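# Unlock the port blocker with its matching key

## Task

One socket in the upright panel is locked by a port blocker. Take the key whose colour matches that blocker, use it to free the blocker, and set the blocker down on the table inside the marked square; the key must also end up lying on the table. Do not disturb the other keys, and let nothing fall off the table. Finally open both hands and withdraw both arms well away from the panel, the blocker and the keys, with neither arm in contact with the table surface.

## Robot and tools

Robot: two arms, left_arm and right_arm, each with a five-finger hand (right_arm has a right hand, left_arm a mirrored left hand). A camera stand is fixed to the floor behind the arms. Cameras: cam_head_left, cam_head_right, cam_high, cam_left_wrist, cam_right_wrist, each 504x504. show_instructions returns the reference picture pages (a labelled five-finger left hand) and moves nothing.

Frames. Scene frame: origin at table-top height midway between the nominal bases, +z up, +x out over the table, left_arm toward +y. Base positions as calibrated: left_arm (-0.039, +0.262, 0) m, right_arm (+0.014, -0.267, 0) m, both nearly unrotated. Each arm reports its hand pose (end_effector_position in metres, end_effector_quat_wxyz) in its own base frame; fixed cameras and the table use the scene frame. The hand point sits 0.05 m in front of the palm and 0.15 m from the wrist mounting face. Its +z runs along the straight fingers, +y out of the palm; +x runs across the palm away from the thumb on the right hand, toward the thumb on the left hand. Straight fingers extend 0.06-0.07 m past the point and lie 0.06 m behind it along -y. A rigid wrist bracket on the little-finger side can strike objects. Printed poses may be off by a few cm; at rest the hand often sits 1-3 cm (sometimes 5 cm) short of the command, usually low, without any contact.

Row layout (28 numbers, all in [-1, 1], always both arms): left dx, dy, dz, rx, ry, rz; left thumb_turn, thumb_bend, index, middle, ring, little; left force_limit, speed; then the same 14 for the right arm. The six pose numbers are an offset, not a pose: measured from that arm's Hand target as it stood when the action or move began, along the Hand target's own axes. 1.0 equals 0.6 m for dx-dz and 180 degrees for rx-rz (rx, ry, rz form one rotation vector). All six zero re-requests the current Hand target. Every row in one action counts from the same start, so repeating an offset moves further. Orientation commands are clipped to within 40 degrees of the measured orientation.

Hand numbers are absolute targets: -1 open (thumb_turn -1 beside the palm, +1 opposite the fingers; bend and fingers -1 straight, +1 curled). force_limit maps -1..+1 to about 0..10 N at the fingertip (0..15 N for the two thumb motors). speed rises from near zero at -1 to full at +0.48 and stays full above; use -0.94 or lower for a gentle grip. There is no 'no change' value: to keep a hand as is, resend the last eight numbers you sent it (or, before any were sent, its hand_measured plus hand_force_limit and hand_speed). A motor only starts when its target changes by at least 0.002. To squeeze harder, raise force_limit and send a more closed target than hand_measured; to loosen, send a more open one. With the thumb turned in, the hand holds objects about 0.035-0.065 m thick, or handles down to about 0.025 m.

Tools.
execute_actions(actions, cameras): actions is a list of actions; each action is up to 15 rows, one per 1/30 s step, the last row held for the remaining steps. Images come back for an empty list or when cameras names them.
move(target, speed, blend, blocking, cameras): straight-line paths from each Hand target to the offset in target (one row, or up to 15 rows all counted from the same starting Hand targets). speed in m/s, 0.002-4.3, default 0.25 (turns up to twice that in rad/s), one value or one per target. blend in metres rounds corners; 0 stops at each target. Paths end together, at most 10 s. Paths do not avoid obstacles or the other arm; faster means harder hits and more lag. Route around an arm's own base rather than near it. blocking=false returns after about 0.5 s while the move continues.
wait(seconds 0-10): lets time pass holding the last commands.
stop: brakes a running move.
zoom_image(camera, region [x0,y0,x1,y1] pixels, at most 504x504): enlarges part of the latest image of that camera.
finished_scene(scene=1): ends the scene permanently.

Results: robot state per arm, including Hand target (your last commanded pose after clipping, the base for next offsets), hand pose, Joint positions, velocities (may read 'within noise'), joint torques (include gravity; numbers 3 and 4 wrap at ±28 N m), motor temperatures, and per-hand six-value lists hand_measured, hand_stopped_by (moving, target, force, stalled, fault) and hand_load_n (positive when pushed open; a lost grip shows as load near 0). move adds a 'move:' line with the ending (done, off_target, moving, held, fault) and limits (paced = pose clipped, held = steps withheld). done means at rest within 10 mm and 2 degrees; neither done nor off_target implies no contact.

Avoid: dropping items or releasing them while moving, fast impacts, hard pushes on the fixed panel, anything leaving the table, contact or pinching between the two arms or hands, and excessive finger load. An arm blocked by something keeps pressing; command a target back past its hand point to relieve it. Holding loads or stretching out heats motors; MOTOR HOT appears near 85 °C and at 100 °C that arm goes limp for 30-60 s. Joint ranges (rad): waist ±2.880, shoulder 0 to 3.142, elbow 0 to 3.019, wrist pitch -1.693 to 1.571, wrist yaw ±1.571, wrist roll ±2.094. Loose objects may occasionally be nudged by outside pushes.

Each tool is called after "Emit:" by a JSON object that holds its "fn" and its "kwargs", one argument or row to a line.

Reference images:

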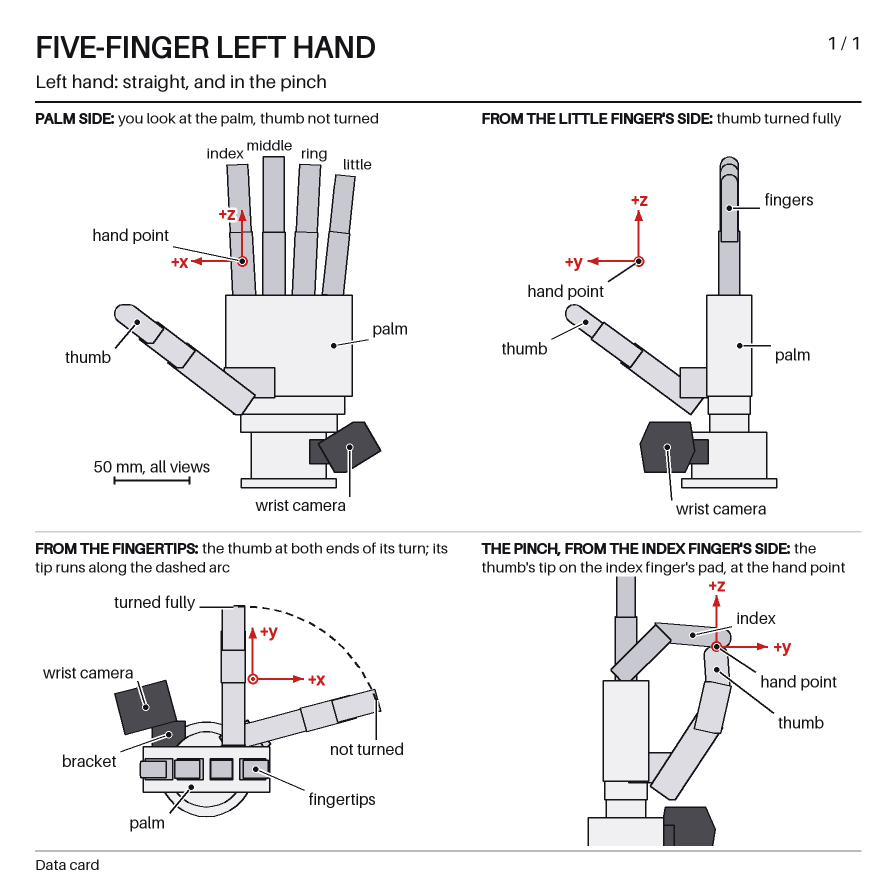

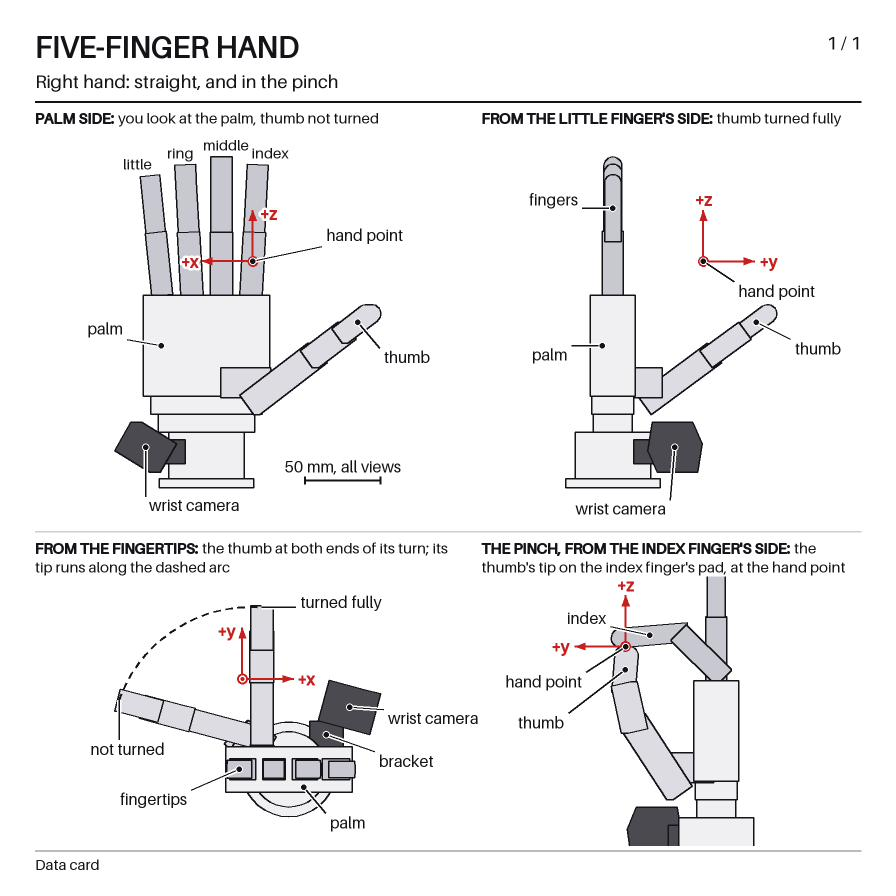

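## Session

Emit:
{"fn": "execute_actions", "kwargs": {
  "actions": [],
  "cameras": ["all"]
}}

Scene clock: 0.00 s.
left_arm: end_effector_position=(+0.2861, +0.2341, +0.2123) hand_measured=(-1.000, -1.000, -1.000, -1.000, -1.000, -1.000) hand_load_n=(+0.0, +0.0, +0.0, +0.0, +0.0, +0.0) hand_stopped_by=(target, target, target, target, target, target) hand_force_limit=0.00 hand_speed=-0.80 end_effector_quat_wxyz=(-0.230, +0.792, -0.409, -0.390) | right_arm: end_effector_position=(+0.1902, +0.1684, +0.2245) hand_measured=(-1.000, -1.000, -1.000, -1.000, -1.000, -1.000) hand_load_n=(+0.0, +0.0, +0.0, +0.0, +0.0, +0.0) hand_stopped_by=(target, target, target, target, target, target) hand_force_limit=0.00 hand_speed=-0.80 end_effector_quat_wxyz=(+0.003, +0.864, -0.502, +0.039)
Joint positions: left_arm=[0.352 1.553 1.329 -1.626 -0.91 -0.404] | right_arm=[0.635 1.127 1.113 -1.531 0.074 0.116]
Joint velocities: within noise
Joint torques (N m): no reading
Motor temperatures (°C): left_arm=[29 30 26 25 26 21] | right_arm=[27 23 24 26 27 23]
Heat: left arm: hottest shoulder 30 °C; right arm: hottest waist 27 °C.
Hand target: left_arm +0.2910, +0.2358, +0.2144; -0.232, +0.794, -0.407, -0.388 | right_arm +0.1961, +0.1727, +0.2341; -0.011, +0.863, -0.502, +0.045

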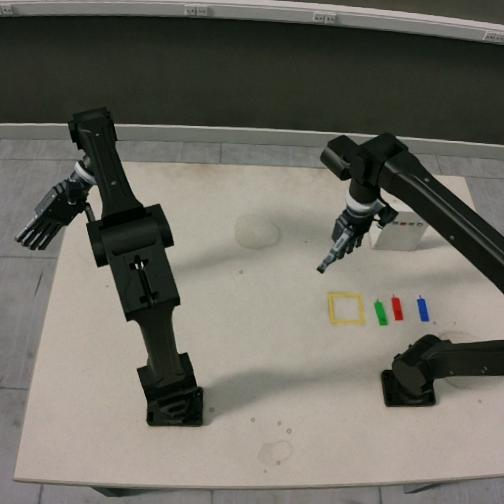

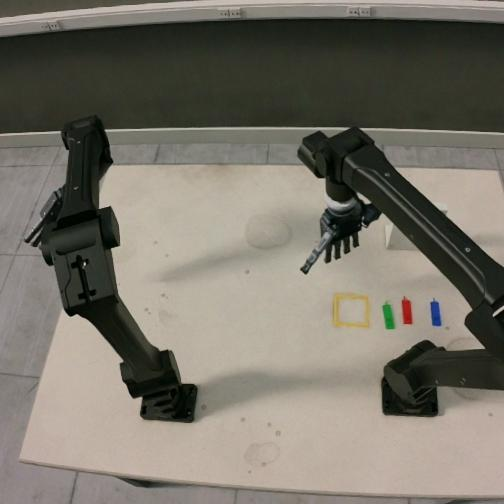

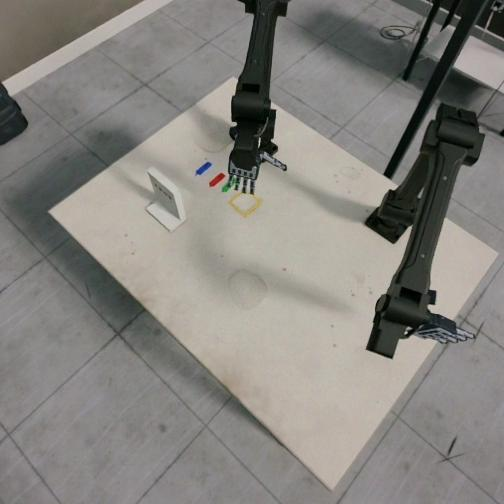

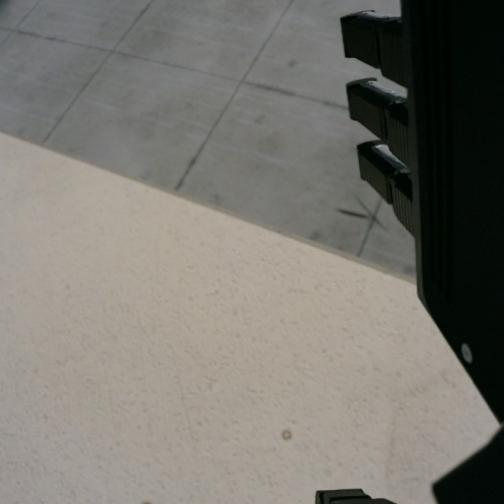

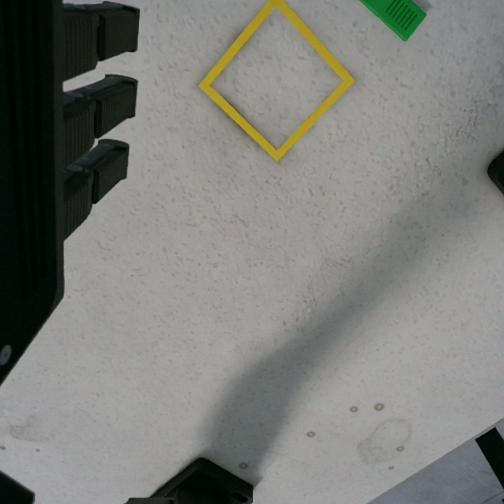

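Emit:
{"fn": "zoom_image", "kwargs": {
  "camera": "cam_head_left",
  "region": [320, 170, 460, 350]
}}

Emit:
{"fn": "zoom_image", "kwargs": {
  "camera": "cam_high",
  "region": [120, 130, 300, 250]
}}

Emit:
{"fn": "zoom_image", "kwargs": {
  "camera": "cam_head_right",
  "region": [320, 170, 460, 350]
}}

Scaled by 2.800 from the camera's 504x504 image, which has a finer 720x720 frame.

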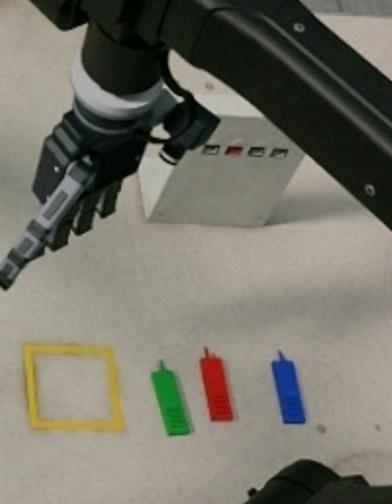

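Scaled by 2.800 from the camera's 504x504 image, which has a finer 720x720 frame.

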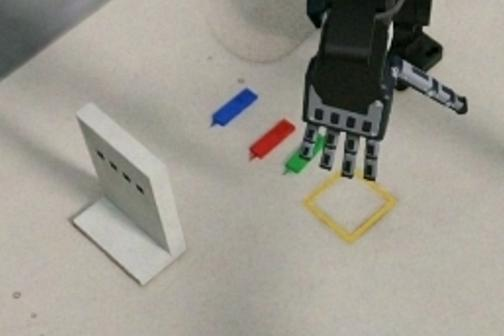

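Scaled by 2.800 from the camera's 504x504 image, which has a finer 720x720 frame.

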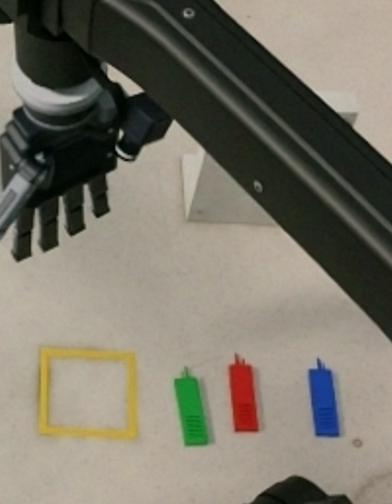

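Emit:
{"fn": "zoom_image", "kwargs": {
  "camera": "cam_high",
  "region": [140, 160, 200, 235]
}}

Emit:
{"fn": "zoom_image", "kwargs": {
  "camera": "cam_head_left",
  "region": [365, 190, 440, 260]
}}

Emit:
{"fn": "zoom_image", "kwargs": {
  "camera": "cam_head_left",
  "region": [320, 280, 440, 340]
}}

Emit:
{"fn": "show_instructions", "kwargs": {

}}

Scaled by 6.720 from the camera's 504x504 image, which has a finer 720x720 frame.

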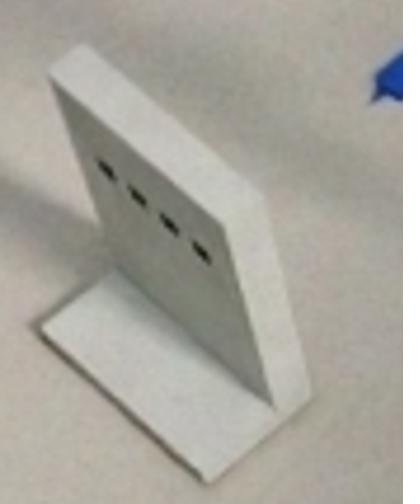

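Scaled by 6.720 from the camera's 504x504 image, which has a finer 720x720 frame.

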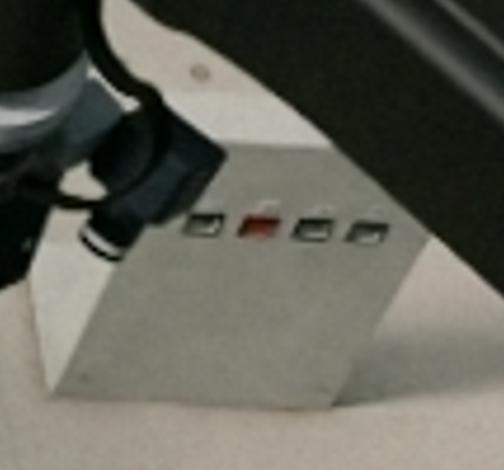

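Scaled by 4.200 from the camera's 504x504 image, which has a finer 720x720 frame.

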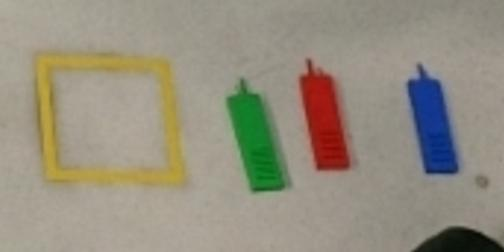

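Reference images for this scene: FIVE-FINGER LEFT HAND page 1, FIVE-FINGER HAND page 1.

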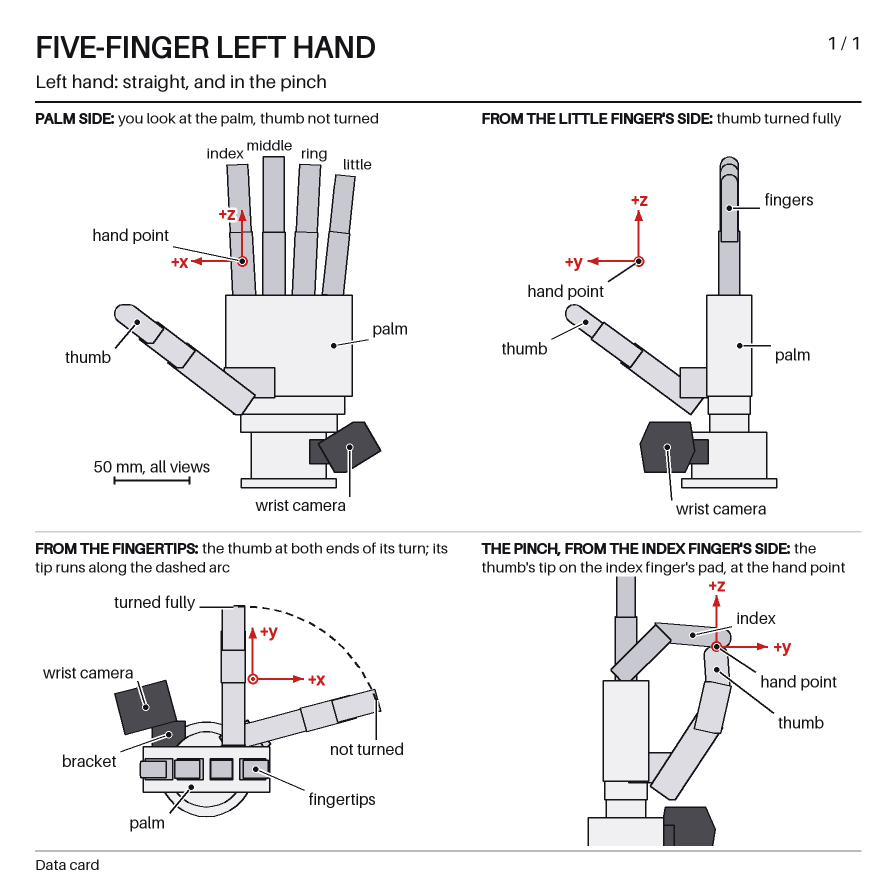

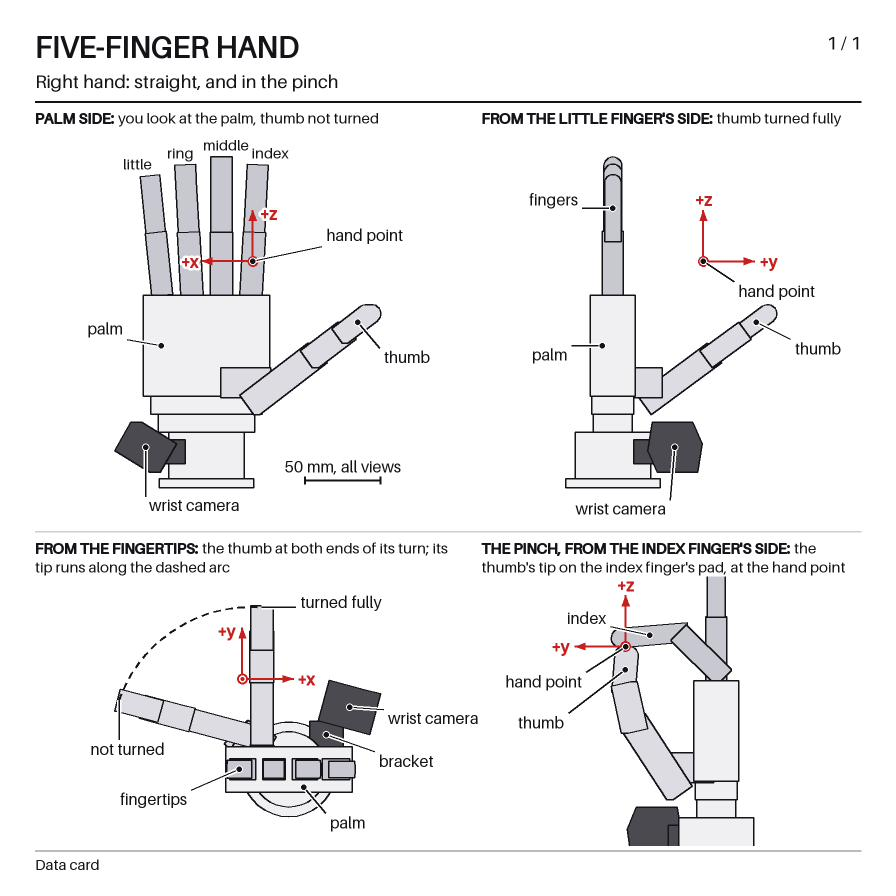

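Emit:
{"fn": "move", "kwargs": {
  "target": [
    [0,0,0,0,0,0,-1,-1,-1,-1,-1,-1,0,-0.8, 0.391,-0.030,-0.132,0,0,0.2,-1,-1,-1,-1,-1,-1,0,-0.8],
    [0,0,0,0,0,0,-1,-1,-1,-1,-1,-1,0,-0.8, 0.628,0.330,-0.173,0,0,0.478,-1,-1,-1,-1,-1,-1,0,-0.8]
  ],
  "blend": 0.08,
  "speed": 0.3,
  "cameras": ["all"]
}}

Scene clock: 255.10 s.
left_arm: end_effector_position=(+0.2861, +0.2341, +0.2123) hand_measured=(-1.000, -1.000, -1.000, -1.000, -1.000, -1.000) hand_load_n=(+0.0, +0.0, +0.0, +0.0, +0.0, +0.0) hand_stopped_by=(target, target, target, target, target, target) hand_force_limit=0.00 hand_speed=-0.80 end_effector_quat_wxyz=(-0.230, +0.792, -0.409, -0.390) | right_arm: end_effector_position=(+0.1983, -0.2396, +0.3322) hand_measured=(-1.000, -1.000, -1.000, -1.000, -1.000, -1.000) hand_load_n=(+0.0, +0.0, +0.0, -0.5, +0.0, +0.0) hand_stopped_by=(target, target, target, target, target, target) hand_force_limit=0.00 hand_speed=-0.80 end_effector_quat_wxyz=(+0.050, -0.291, +0.954, -0.052)
Joint positions: left_arm=[0.352 1.553 1.329 -1.626 -0.91 -0.404] | right_arm=[-1.014 1.244 1.489 -1.688 -0.069 -0.031]
Joint torques (N m): left_arm=[-1.08 -13.27 7.77 -0.21 -0.65 -0.05] | right_arm=[-1.08 -6.77 14.04 0.72 -0.09 -0.11]
Motor temperatures (°C): left_arm=[28 32 34 24 26 21] | right_arm=[26 23 34 25 26 22]
Heat: left arm: hottest elbow 34 °C; right arm: hottest elbow 34 °C.
Hand target: left_arm +0.2910, +0.2358, +0.2144; -0.232, +0.794, -0.407, -0.388 | right_arm +0.2005, -0.2498, +0.3500; +0.039, -0.289, +0.956, -0.025
Off the commanded pose: left_arm 0.006 m, 1 deg | right_arm 0.021 m, 3 deg.
joint sent to its limit (right arm) — joint 4 (wrist pitch), lower limit. The joint targets are off in orientation, not in position.
move: off_target (right_arm)

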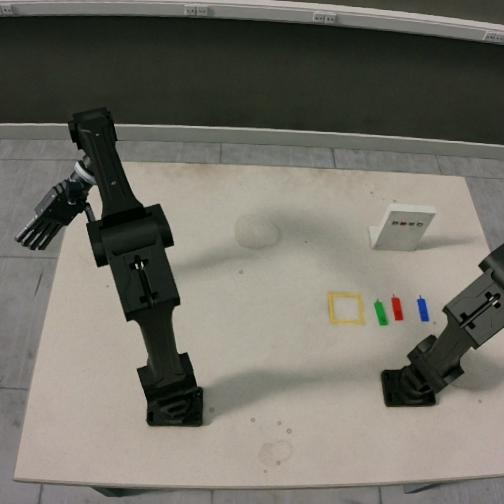

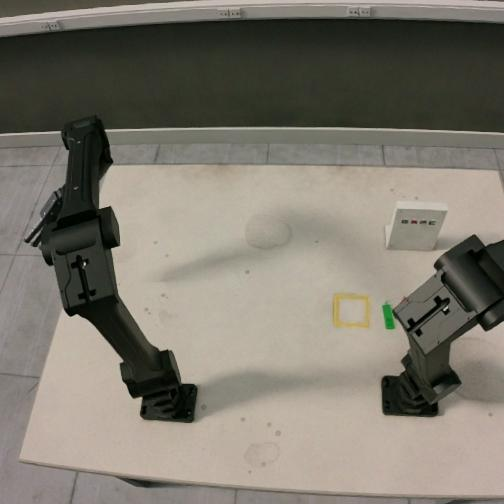

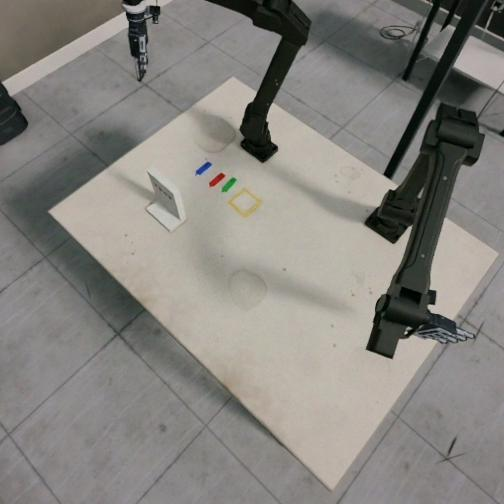

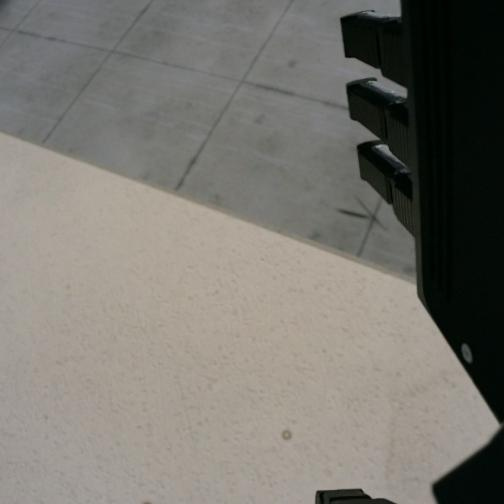

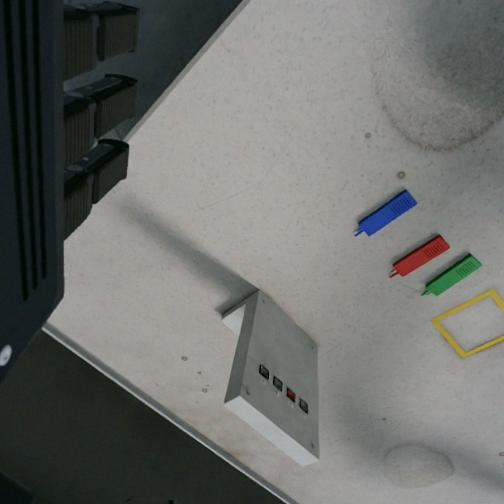

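Emit:
{"fn": "zoom_image", "kwargs": {
  "camera": "cam_right_wrist",
  "region": [340, 170, 504, 334]
}}

Emit:
{"fn": "zoom_image", "kwargs": {
  "camera": "cam_right_wrist",
  "region": [200, 300, 360, 480]
}}

Emit:
{"fn": "zoom_image", "kwargs": {
  "camera": "cam_head_left",
  "region": [360, 190, 450, 330]
}}

Emit:
{"fn": "zoom_image", "kwargs": {
  "camera": "cam_head_right",
  "region": [370, 190, 460, 330]
}}

Emit:
{"fn": "zoom_image", "kwargs": {
  "camera": "cam_high",
  "region": [140, 140, 280, 240]
}}

Scaled by 3.073 from the camera's 504x504 image, which has a finer 720x720 frame.

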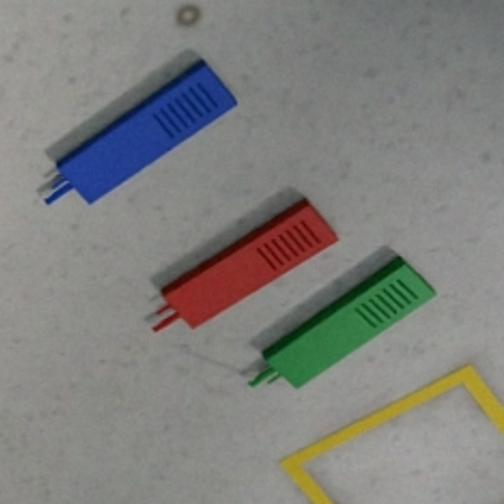

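Scaled by 2.800 from the camera's 504x504 image, which has a finer 720x720 frame.

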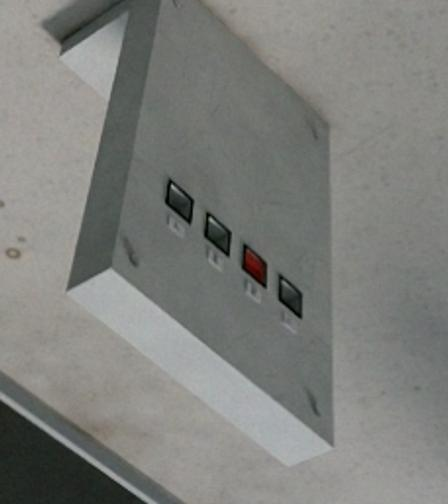

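Scaled by 3.600 from the camera's 504x504 image, which has a finer 720x720 frame.

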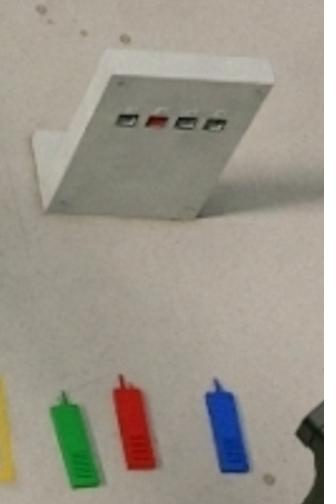

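Scaled by 3.600 from the camera's 504x504 image, which has a finer 720x720 frame.

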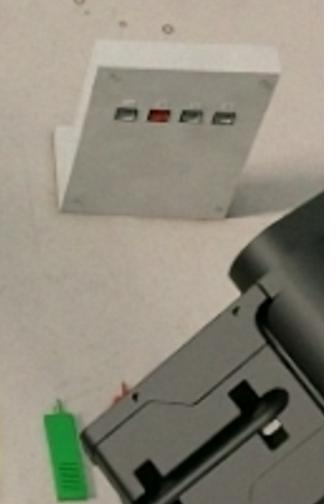

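Scaled by 3.600 from the camera's 504x504 image, which has a finer 720x720 frame.

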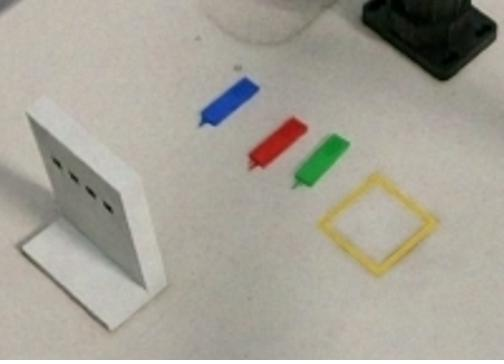

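Emit:
{"fn": "zoom_image", "kwargs": {
  "camera": "cam_head_left",
  "region": [365, 200, 440, 255]
}}

Emit:
{"fn": "zoom_image", "kwargs": {
  "camera": "cam_head_left",
  "region": [370, 285, 440, 335]
}}

Emit:
{"fn": "zoom_image", "kwargs": {
  "camera": "cam_right_wrist",
  "region": [380, 225, 460, 285]
}}

Emit:
{"fn": "zoom_image", "kwargs": {
  "camera": "cam_right_wrist",
  "region": [250, 350, 320, 420]
}}

Scaled by 6.720 from the camera's 504x504 image, which has a finer 720x720 frame.

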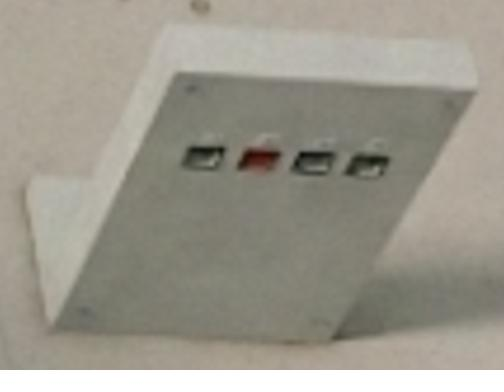

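Scaled by 7.200 from the camera's 504x504 image, which has a finer 720x720 frame.

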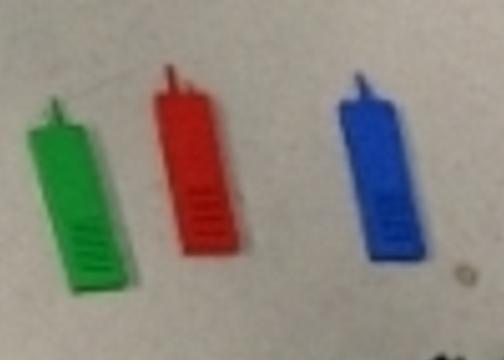

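Scaled by 6.300 from the camera's 504x504 image, which has a finer 720x720 frame.

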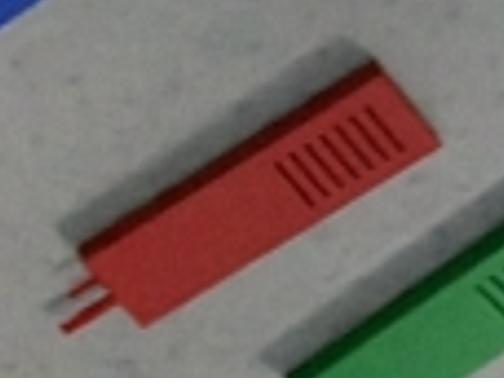

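Scaled by 7.200 from the camera's 504x504 image, which has a finer 720x720 frame.

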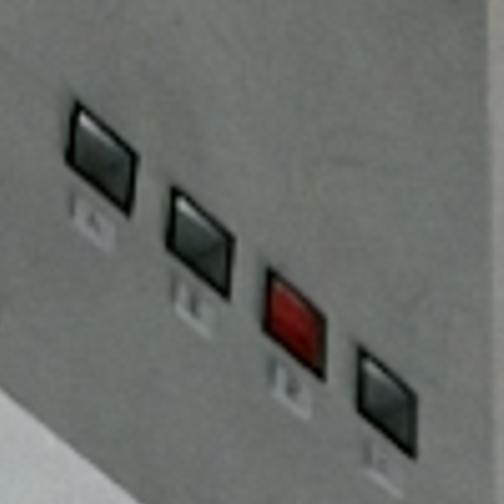

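Emit:
{"fn": "move", "kwargs": {
  "target": [
    [0.170,0.2835,-0.5825,0.185,0.172,0.314,1,-1,-1,1,1,1,0,0, 0,0,0,0,0,0,-1,-1,-1,-1,-1,-1,0,-0.8],
    [0.5147,0.8107,-0.6833,0.371,0.3444,0.6278,1,-1,-1,1,1,1,0,0, 0,0,0,0,0,0,-1,-1,-1,-1,-1,-1,0,-0.8]
  ],
  "blend": 0.08,
  "speed": 0.3,
  "cameras": ["all"]
}}

Scene clock: 432.03 s.
left_arm: end_effector_position=(+0.1771, -0.4575, +0.1914) hand_measured=(+1.000, -1.000, -1.000, +1.000, +1.000, +1.000) hand_load_n=(+0.0, +0.0, +0.0, +0.0, +0.0, -0.5) hand_stopped_by=(target, target, target, target, target, target) hand_force_limit=0.00 hand_speed=0.00 end_effector_quat_wxyz=(-0.035, +0.000, +0.976, -0.214) | right_arm: end_effector_position=(+0.1983, -0.2396, +0.3322) hand_measured=(-1.000, -1.000, -1.000, -1.000, -1.000, -1.000) hand_load_n=(+0.0, -0.5, +0.0, +0.0, +0.0, +0.0) hand_stopped_by=(target, target, target, target, target, target) hand_force_limit=0.00 hand_speed=-0.80 end_effector_quat_wxyz=(+0.050, -0.291, +0.954, -0.052)
Joint positions: left_arm=[-1.095 1.546 1.412 -1.077 0.255 0.43] | right_arm=[-1.014 1.244 1.489 -1.688 -0.069 -0.031]
Joint torques (N m): left_arm=[-1.26 -13.92 7.21 1.46 0.19 0.08] | right_arm=[-1.38 -7 14.2 0.62 -0.06 -0.02]
Motor temperatures (°C): left_arm=[28 32 35 23 26 21] | right_arm=[25 23 39 25 26 22]
Heat: left arm: hottest elbow 35 °C; right arm: hottest elbow 39 °C.
Hand target: left_arm +0.1776, -0.4614, +0.1825; -0.036, +0.009, +0.976, -0.213 | right_arm +0.2005, -0.2498, +0.3500; +0.039, -0.289, +0.956, -0.025
Off the commanded pose: left_arm 0.010 m, 1 deg | right_arm 0.021 m, 3 deg.
joint sent to its limit (right arm) — joint 4 (wrist pitch), lower limit. The joint targets are off in orientation, not in position.
move: off_target (right_arm)

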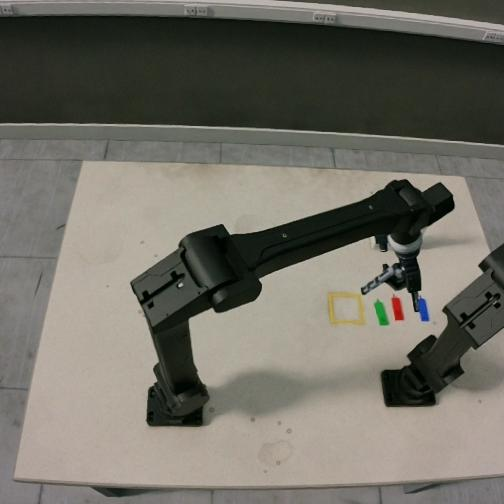

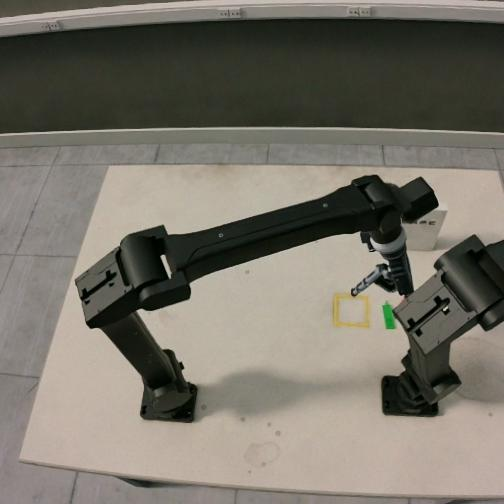

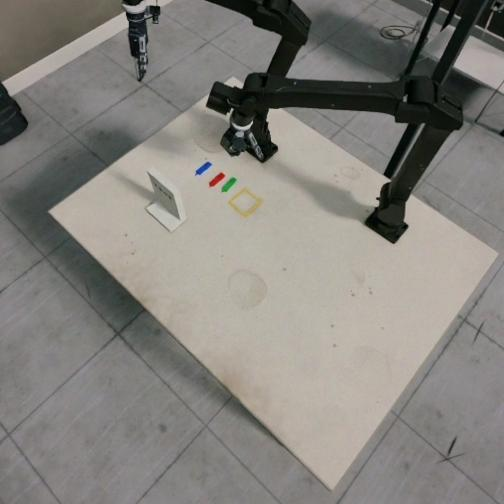

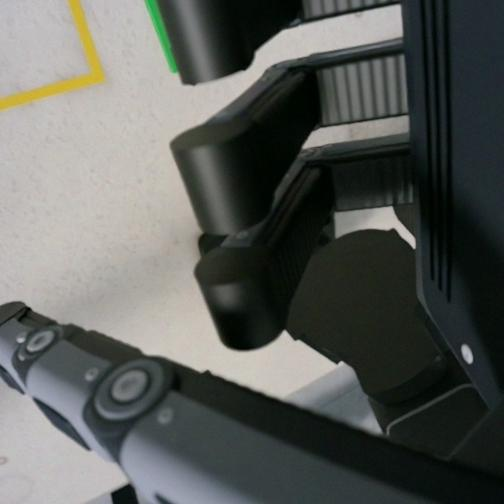

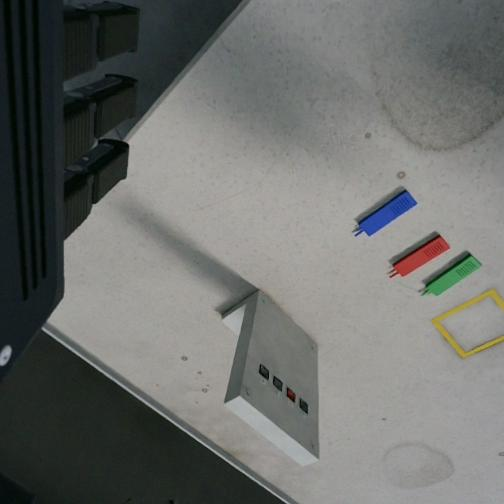

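Emit:
{"fn": "zoom_image", "kwargs": {
  "camera": "cam_head_left",
  "region": [350, 170, 470, 340]
}}

Emit:
{"fn": "zoom_image", "kwargs": {
  "camera": "cam_high",
  "region": [180, 90, 300, 230]
}}

Scaled by 2.965 from the camera's 504x504 image, which has a finer 720x720 frame.

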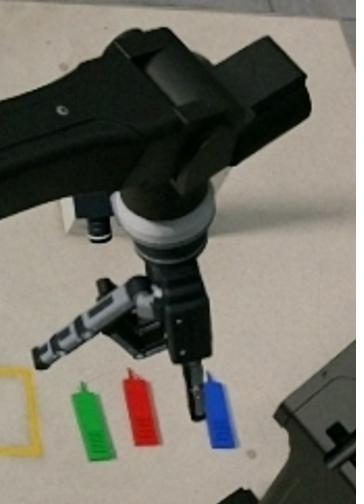

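Scaled by 3.600 from the camera's 504x504 image, which has a finer 720x720 frame.

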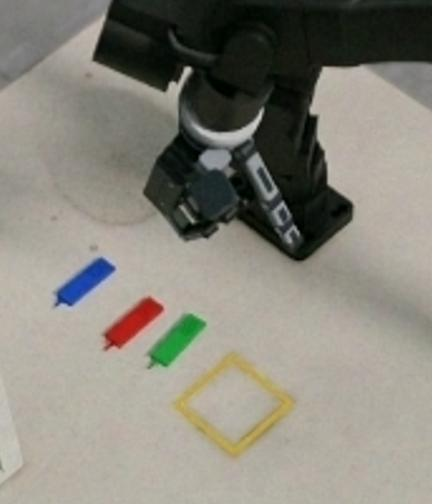

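Emit:
{"fn": "move", "kwargs": {
  "target": [-0.033,0.0742,0.198,0,0,0,1,-1,-1,1,1,1,0,0, 0,0,0,0,0,0,-1,-1,-1,-1,-1,-1,0,-0.8],
  "speed": 0.15,
  "cameras": ["all"]
}}

Emit:
{"fn": "zoom_image", "kwargs": {
  "camera": "cam_head_left",
  "region": [360, 220, 460, 340]
}}

Emit:
{"fn": "zoom_image", "kwargs": {
  "camera": "cam_right_wrist",
  "region": [340, 140, 504, 304]
}}

Emit:
{"fn": "zoom_image", "kwargs": {
  "camera": "cam_high",
  "region": [180, 100, 280, 220]
}}

Scene clock: 447.20 s.
left_arm: end_effector_position=(+0.1842, -0.4713, +0.0633) hand_measured=(+1.000, -1.000, -1.000, +1.000, +1.000, +1.000) hand_load_n=(+0.0, +0.0, +0.0, +0.0, +0.0, +0.0) hand_stopped_by=(target, target, target, target, target, target) hand_force_limit=0.00 hand_speed=0.00 end_effector_quat_wxyz=(-0.036, +0.006, +0.976, -0.214) | right_arm: end_effector_position=(+0.1983, -0.2396, +0.3322) hand_measured=(-1.000, -1.000, -1.000, -1.000, -1.000, -1.000) hand_load_n=(+0.0, +0.0, +0.0, +0.0, +0.0, +0.0) hand_stopped_by=(target, target, target, target, target, target) hand_force_limit=0.00 hand_speed=-0.80 end_effector_quat_wxyz=(+0.050, -0.291, +0.954, -0.052)
Joint positions: left_arm=[-1.095 1.684 1.231 -0.761 0.259 0.441] | right_arm=[-1.014 1.244 1.489 -1.688 -0.069 -0.031]
Joint torques (N m): left_arm=[-0.62 -15.56 6.42 1.48 0.18 0.07] | right_arm=[-0.44 -6.77 14.23 0.49 0 -0.05]
Heat: left arm: hottest elbow 35 °C; right arm: hottest elbow 39 °C.
Hand target: left_arm +0.1888, -0.4712, +0.0550; -0.036, +0.009, +0.976, -0.214 | right_arm +0.2005, -0.2498, +0.3500; +0.039, -0.289, +0.956, -0.025
Off the commanded pose: left_arm 0.010 m, 0 deg | right_arm 0.021 m, 3 deg.
joint sent to its limit (right arm) — joint 4 (wrist pitch), lower limit. The joint targets are off in orientation, not in position.
move: off_target (right_arm)

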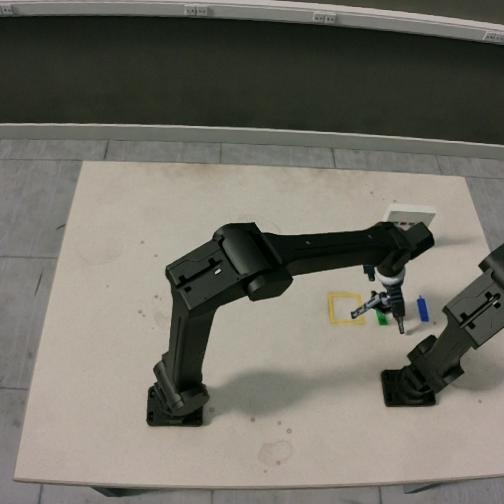

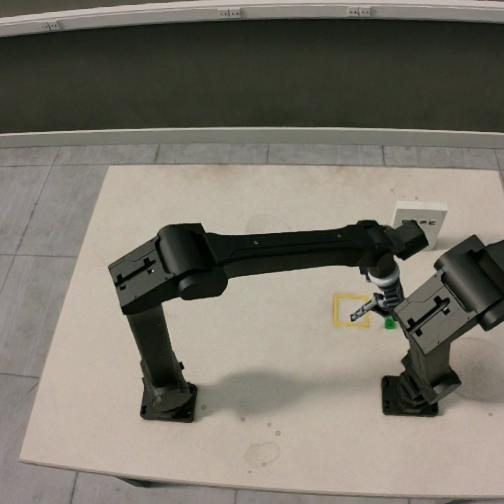

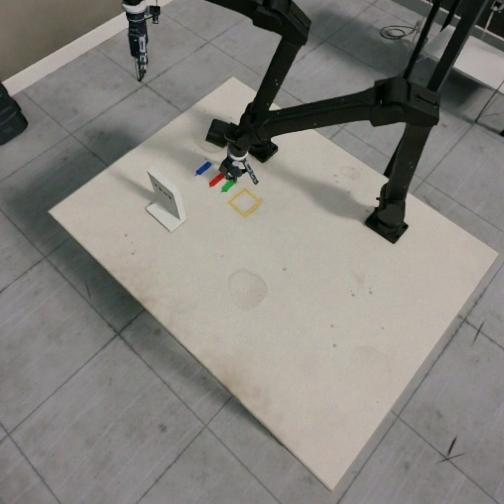

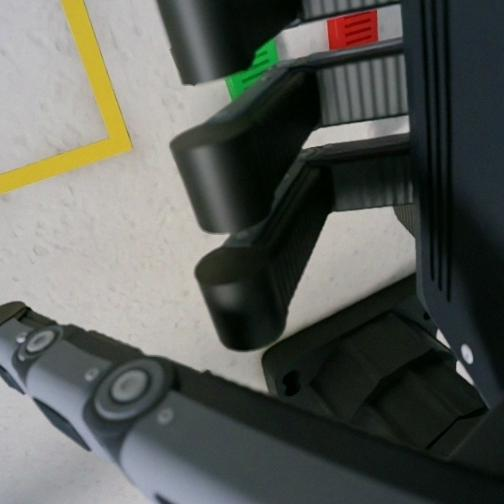

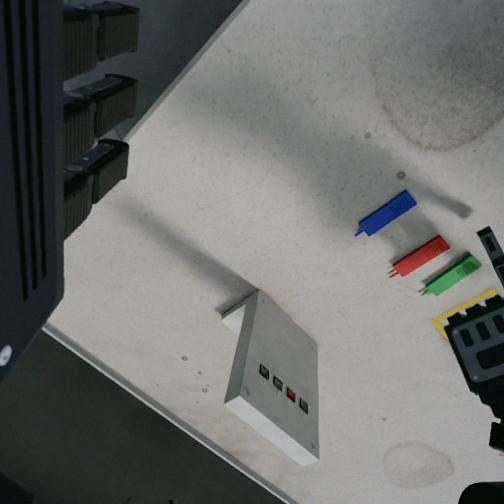

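Scaled by 4.200 from the camera's 504x504 image, which has a finer 720x720 frame.

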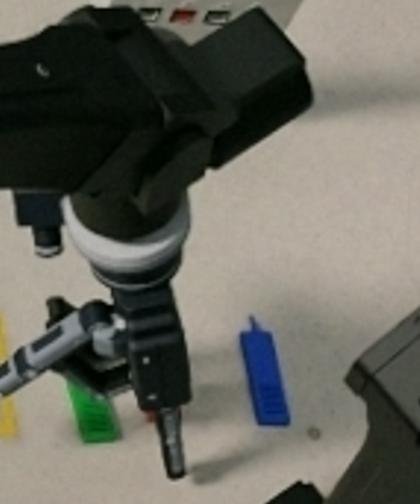

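Scaled by 3.073 from the camera's 504x504 image, which has a finer 720x720 frame.

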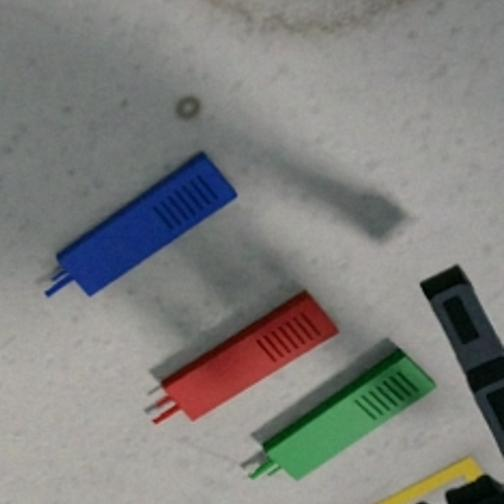

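Scaled by 4.200 from the camera's 504x504 image, which has a finer 720x720 frame.

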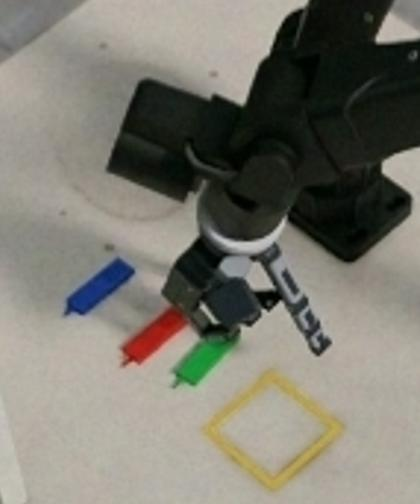

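Emit:
{"fn": "move", "kwargs": {
  "target": [-0.001,0.006,0.0125,0,0,0,1,-1,-1,1,1,1,0,0, 0,0,0,0,0,0,-1,-1,-1,-1,-1,-1,0,-0.8],
  "speed": 0.05,
  "cameras": ["cam_head_left","cam_right_wrist","cam_high"]
}}

Emit:
{"fn": "zoom_image", "kwargs": {
  "camera": "cam_head_left",
  "region": [380, 290, 440, 350]
}}

Emit:
{"fn": "zoom_image", "kwargs": {
  "camera": "cam_right_wrist",
  "region": [384, 170, 504, 290]
}}

Scene clock: 473.70 s.
left_arm: end_effector_position=(+0.1850, -0.4729, +0.0595) hand_measured=(+1.000, -1.000, -1.000, +1.000, +1.000, +1.000) hand_load_n=(+0.0, +0.5, +0.0, +0.0, +0.0, +0.0) hand_stopped_by=(target, target, target, target, target, target) hand_force_limit=0.00 hand_speed=0.00 end_effector_quat_wxyz=(-0.034, +0.007, +0.975, -0.218) | right_arm: end_effector_position=(+0.1983, -0.2396, +0.3322) hand_measured=(-1.000, -1.000, -1.000, -1.000, -1.000, -1.000) hand_load_n=(+0.0, +0.0, +0.0, +0.0, +0.0, +0.0) hand_stopped_by=(target, target, target, target, target, target) hand_force_limit=0.00 hand_speed=-0.80 end_effector_quat_wxyz=(+0.050, -0.291, +0.954, -0.052)
Joint positions: left_arm=[-1.095 1.687 1.223 -0.741 0.259 0.441] | right_arm=[-1.014 1.244 1.489 -1.688 -0.069 -0.031]
Joint torques (N m): left_arm=[-0.5 -15.03 6.15 1.54 0.19 0.07] | right_arm=[-0.73 -8.12 14.22 0.51 -0.02 -0.16]
Heat: left arm: hottest elbow 36 °C; right arm: hottest elbow 39 °C.
Hand target: left_arm +0.1887, -0.4710, +0.0467; -0.036, +0.009, +0.976, -0.214 | right_arm +0.2005, -0.2498, +0.3500; +0.039, -0.289, +0.956, -0.025
Off the commanded pose: left_arm 0.014 m, 1 deg | right_arm 0.021 m, 3 deg.
joint sent to its limit (right arm) — joint 4 (wrist pitch), lower limit. The joint targets are off in orientation, not in position.
move: off_target (left_arm, right_arm)
Images, in order (width x height): cam_head_left 504x504, cam_high 504x504, cam_right_wrist 504x504.

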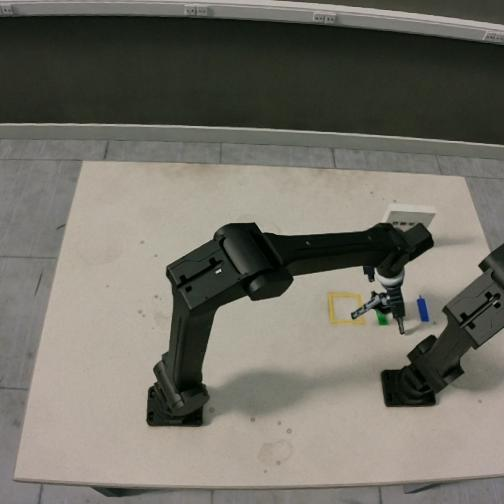

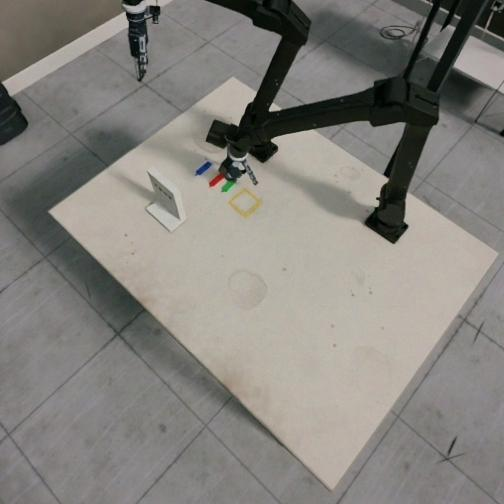

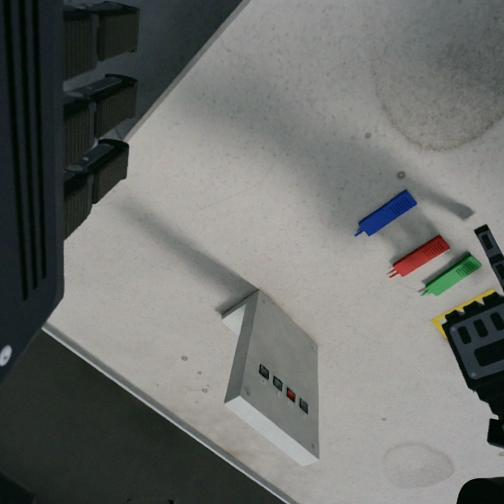

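Scaled by 8.400 from the camera's 504x504 image, which has a finer 720x720 frame.

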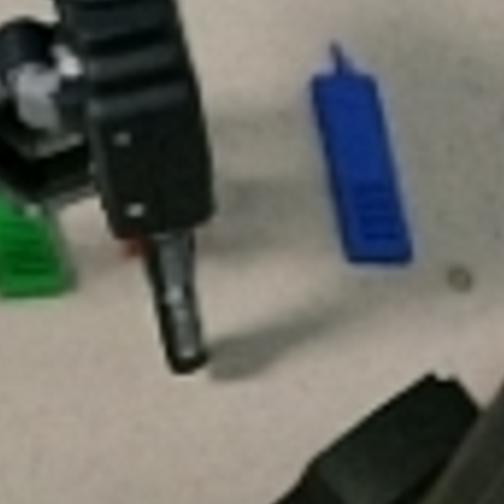

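Scaled by 4.200 from the camera's 504x504 image, which has a finer 720x720 frame.

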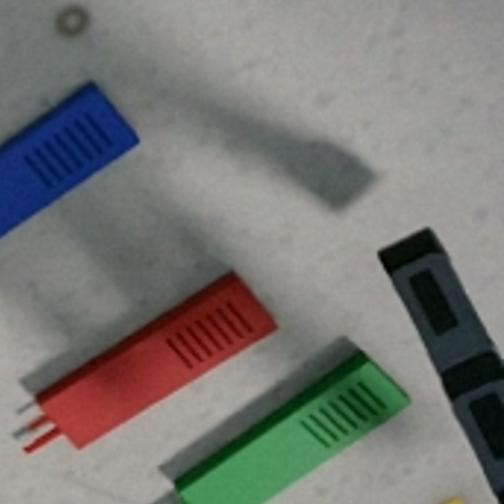

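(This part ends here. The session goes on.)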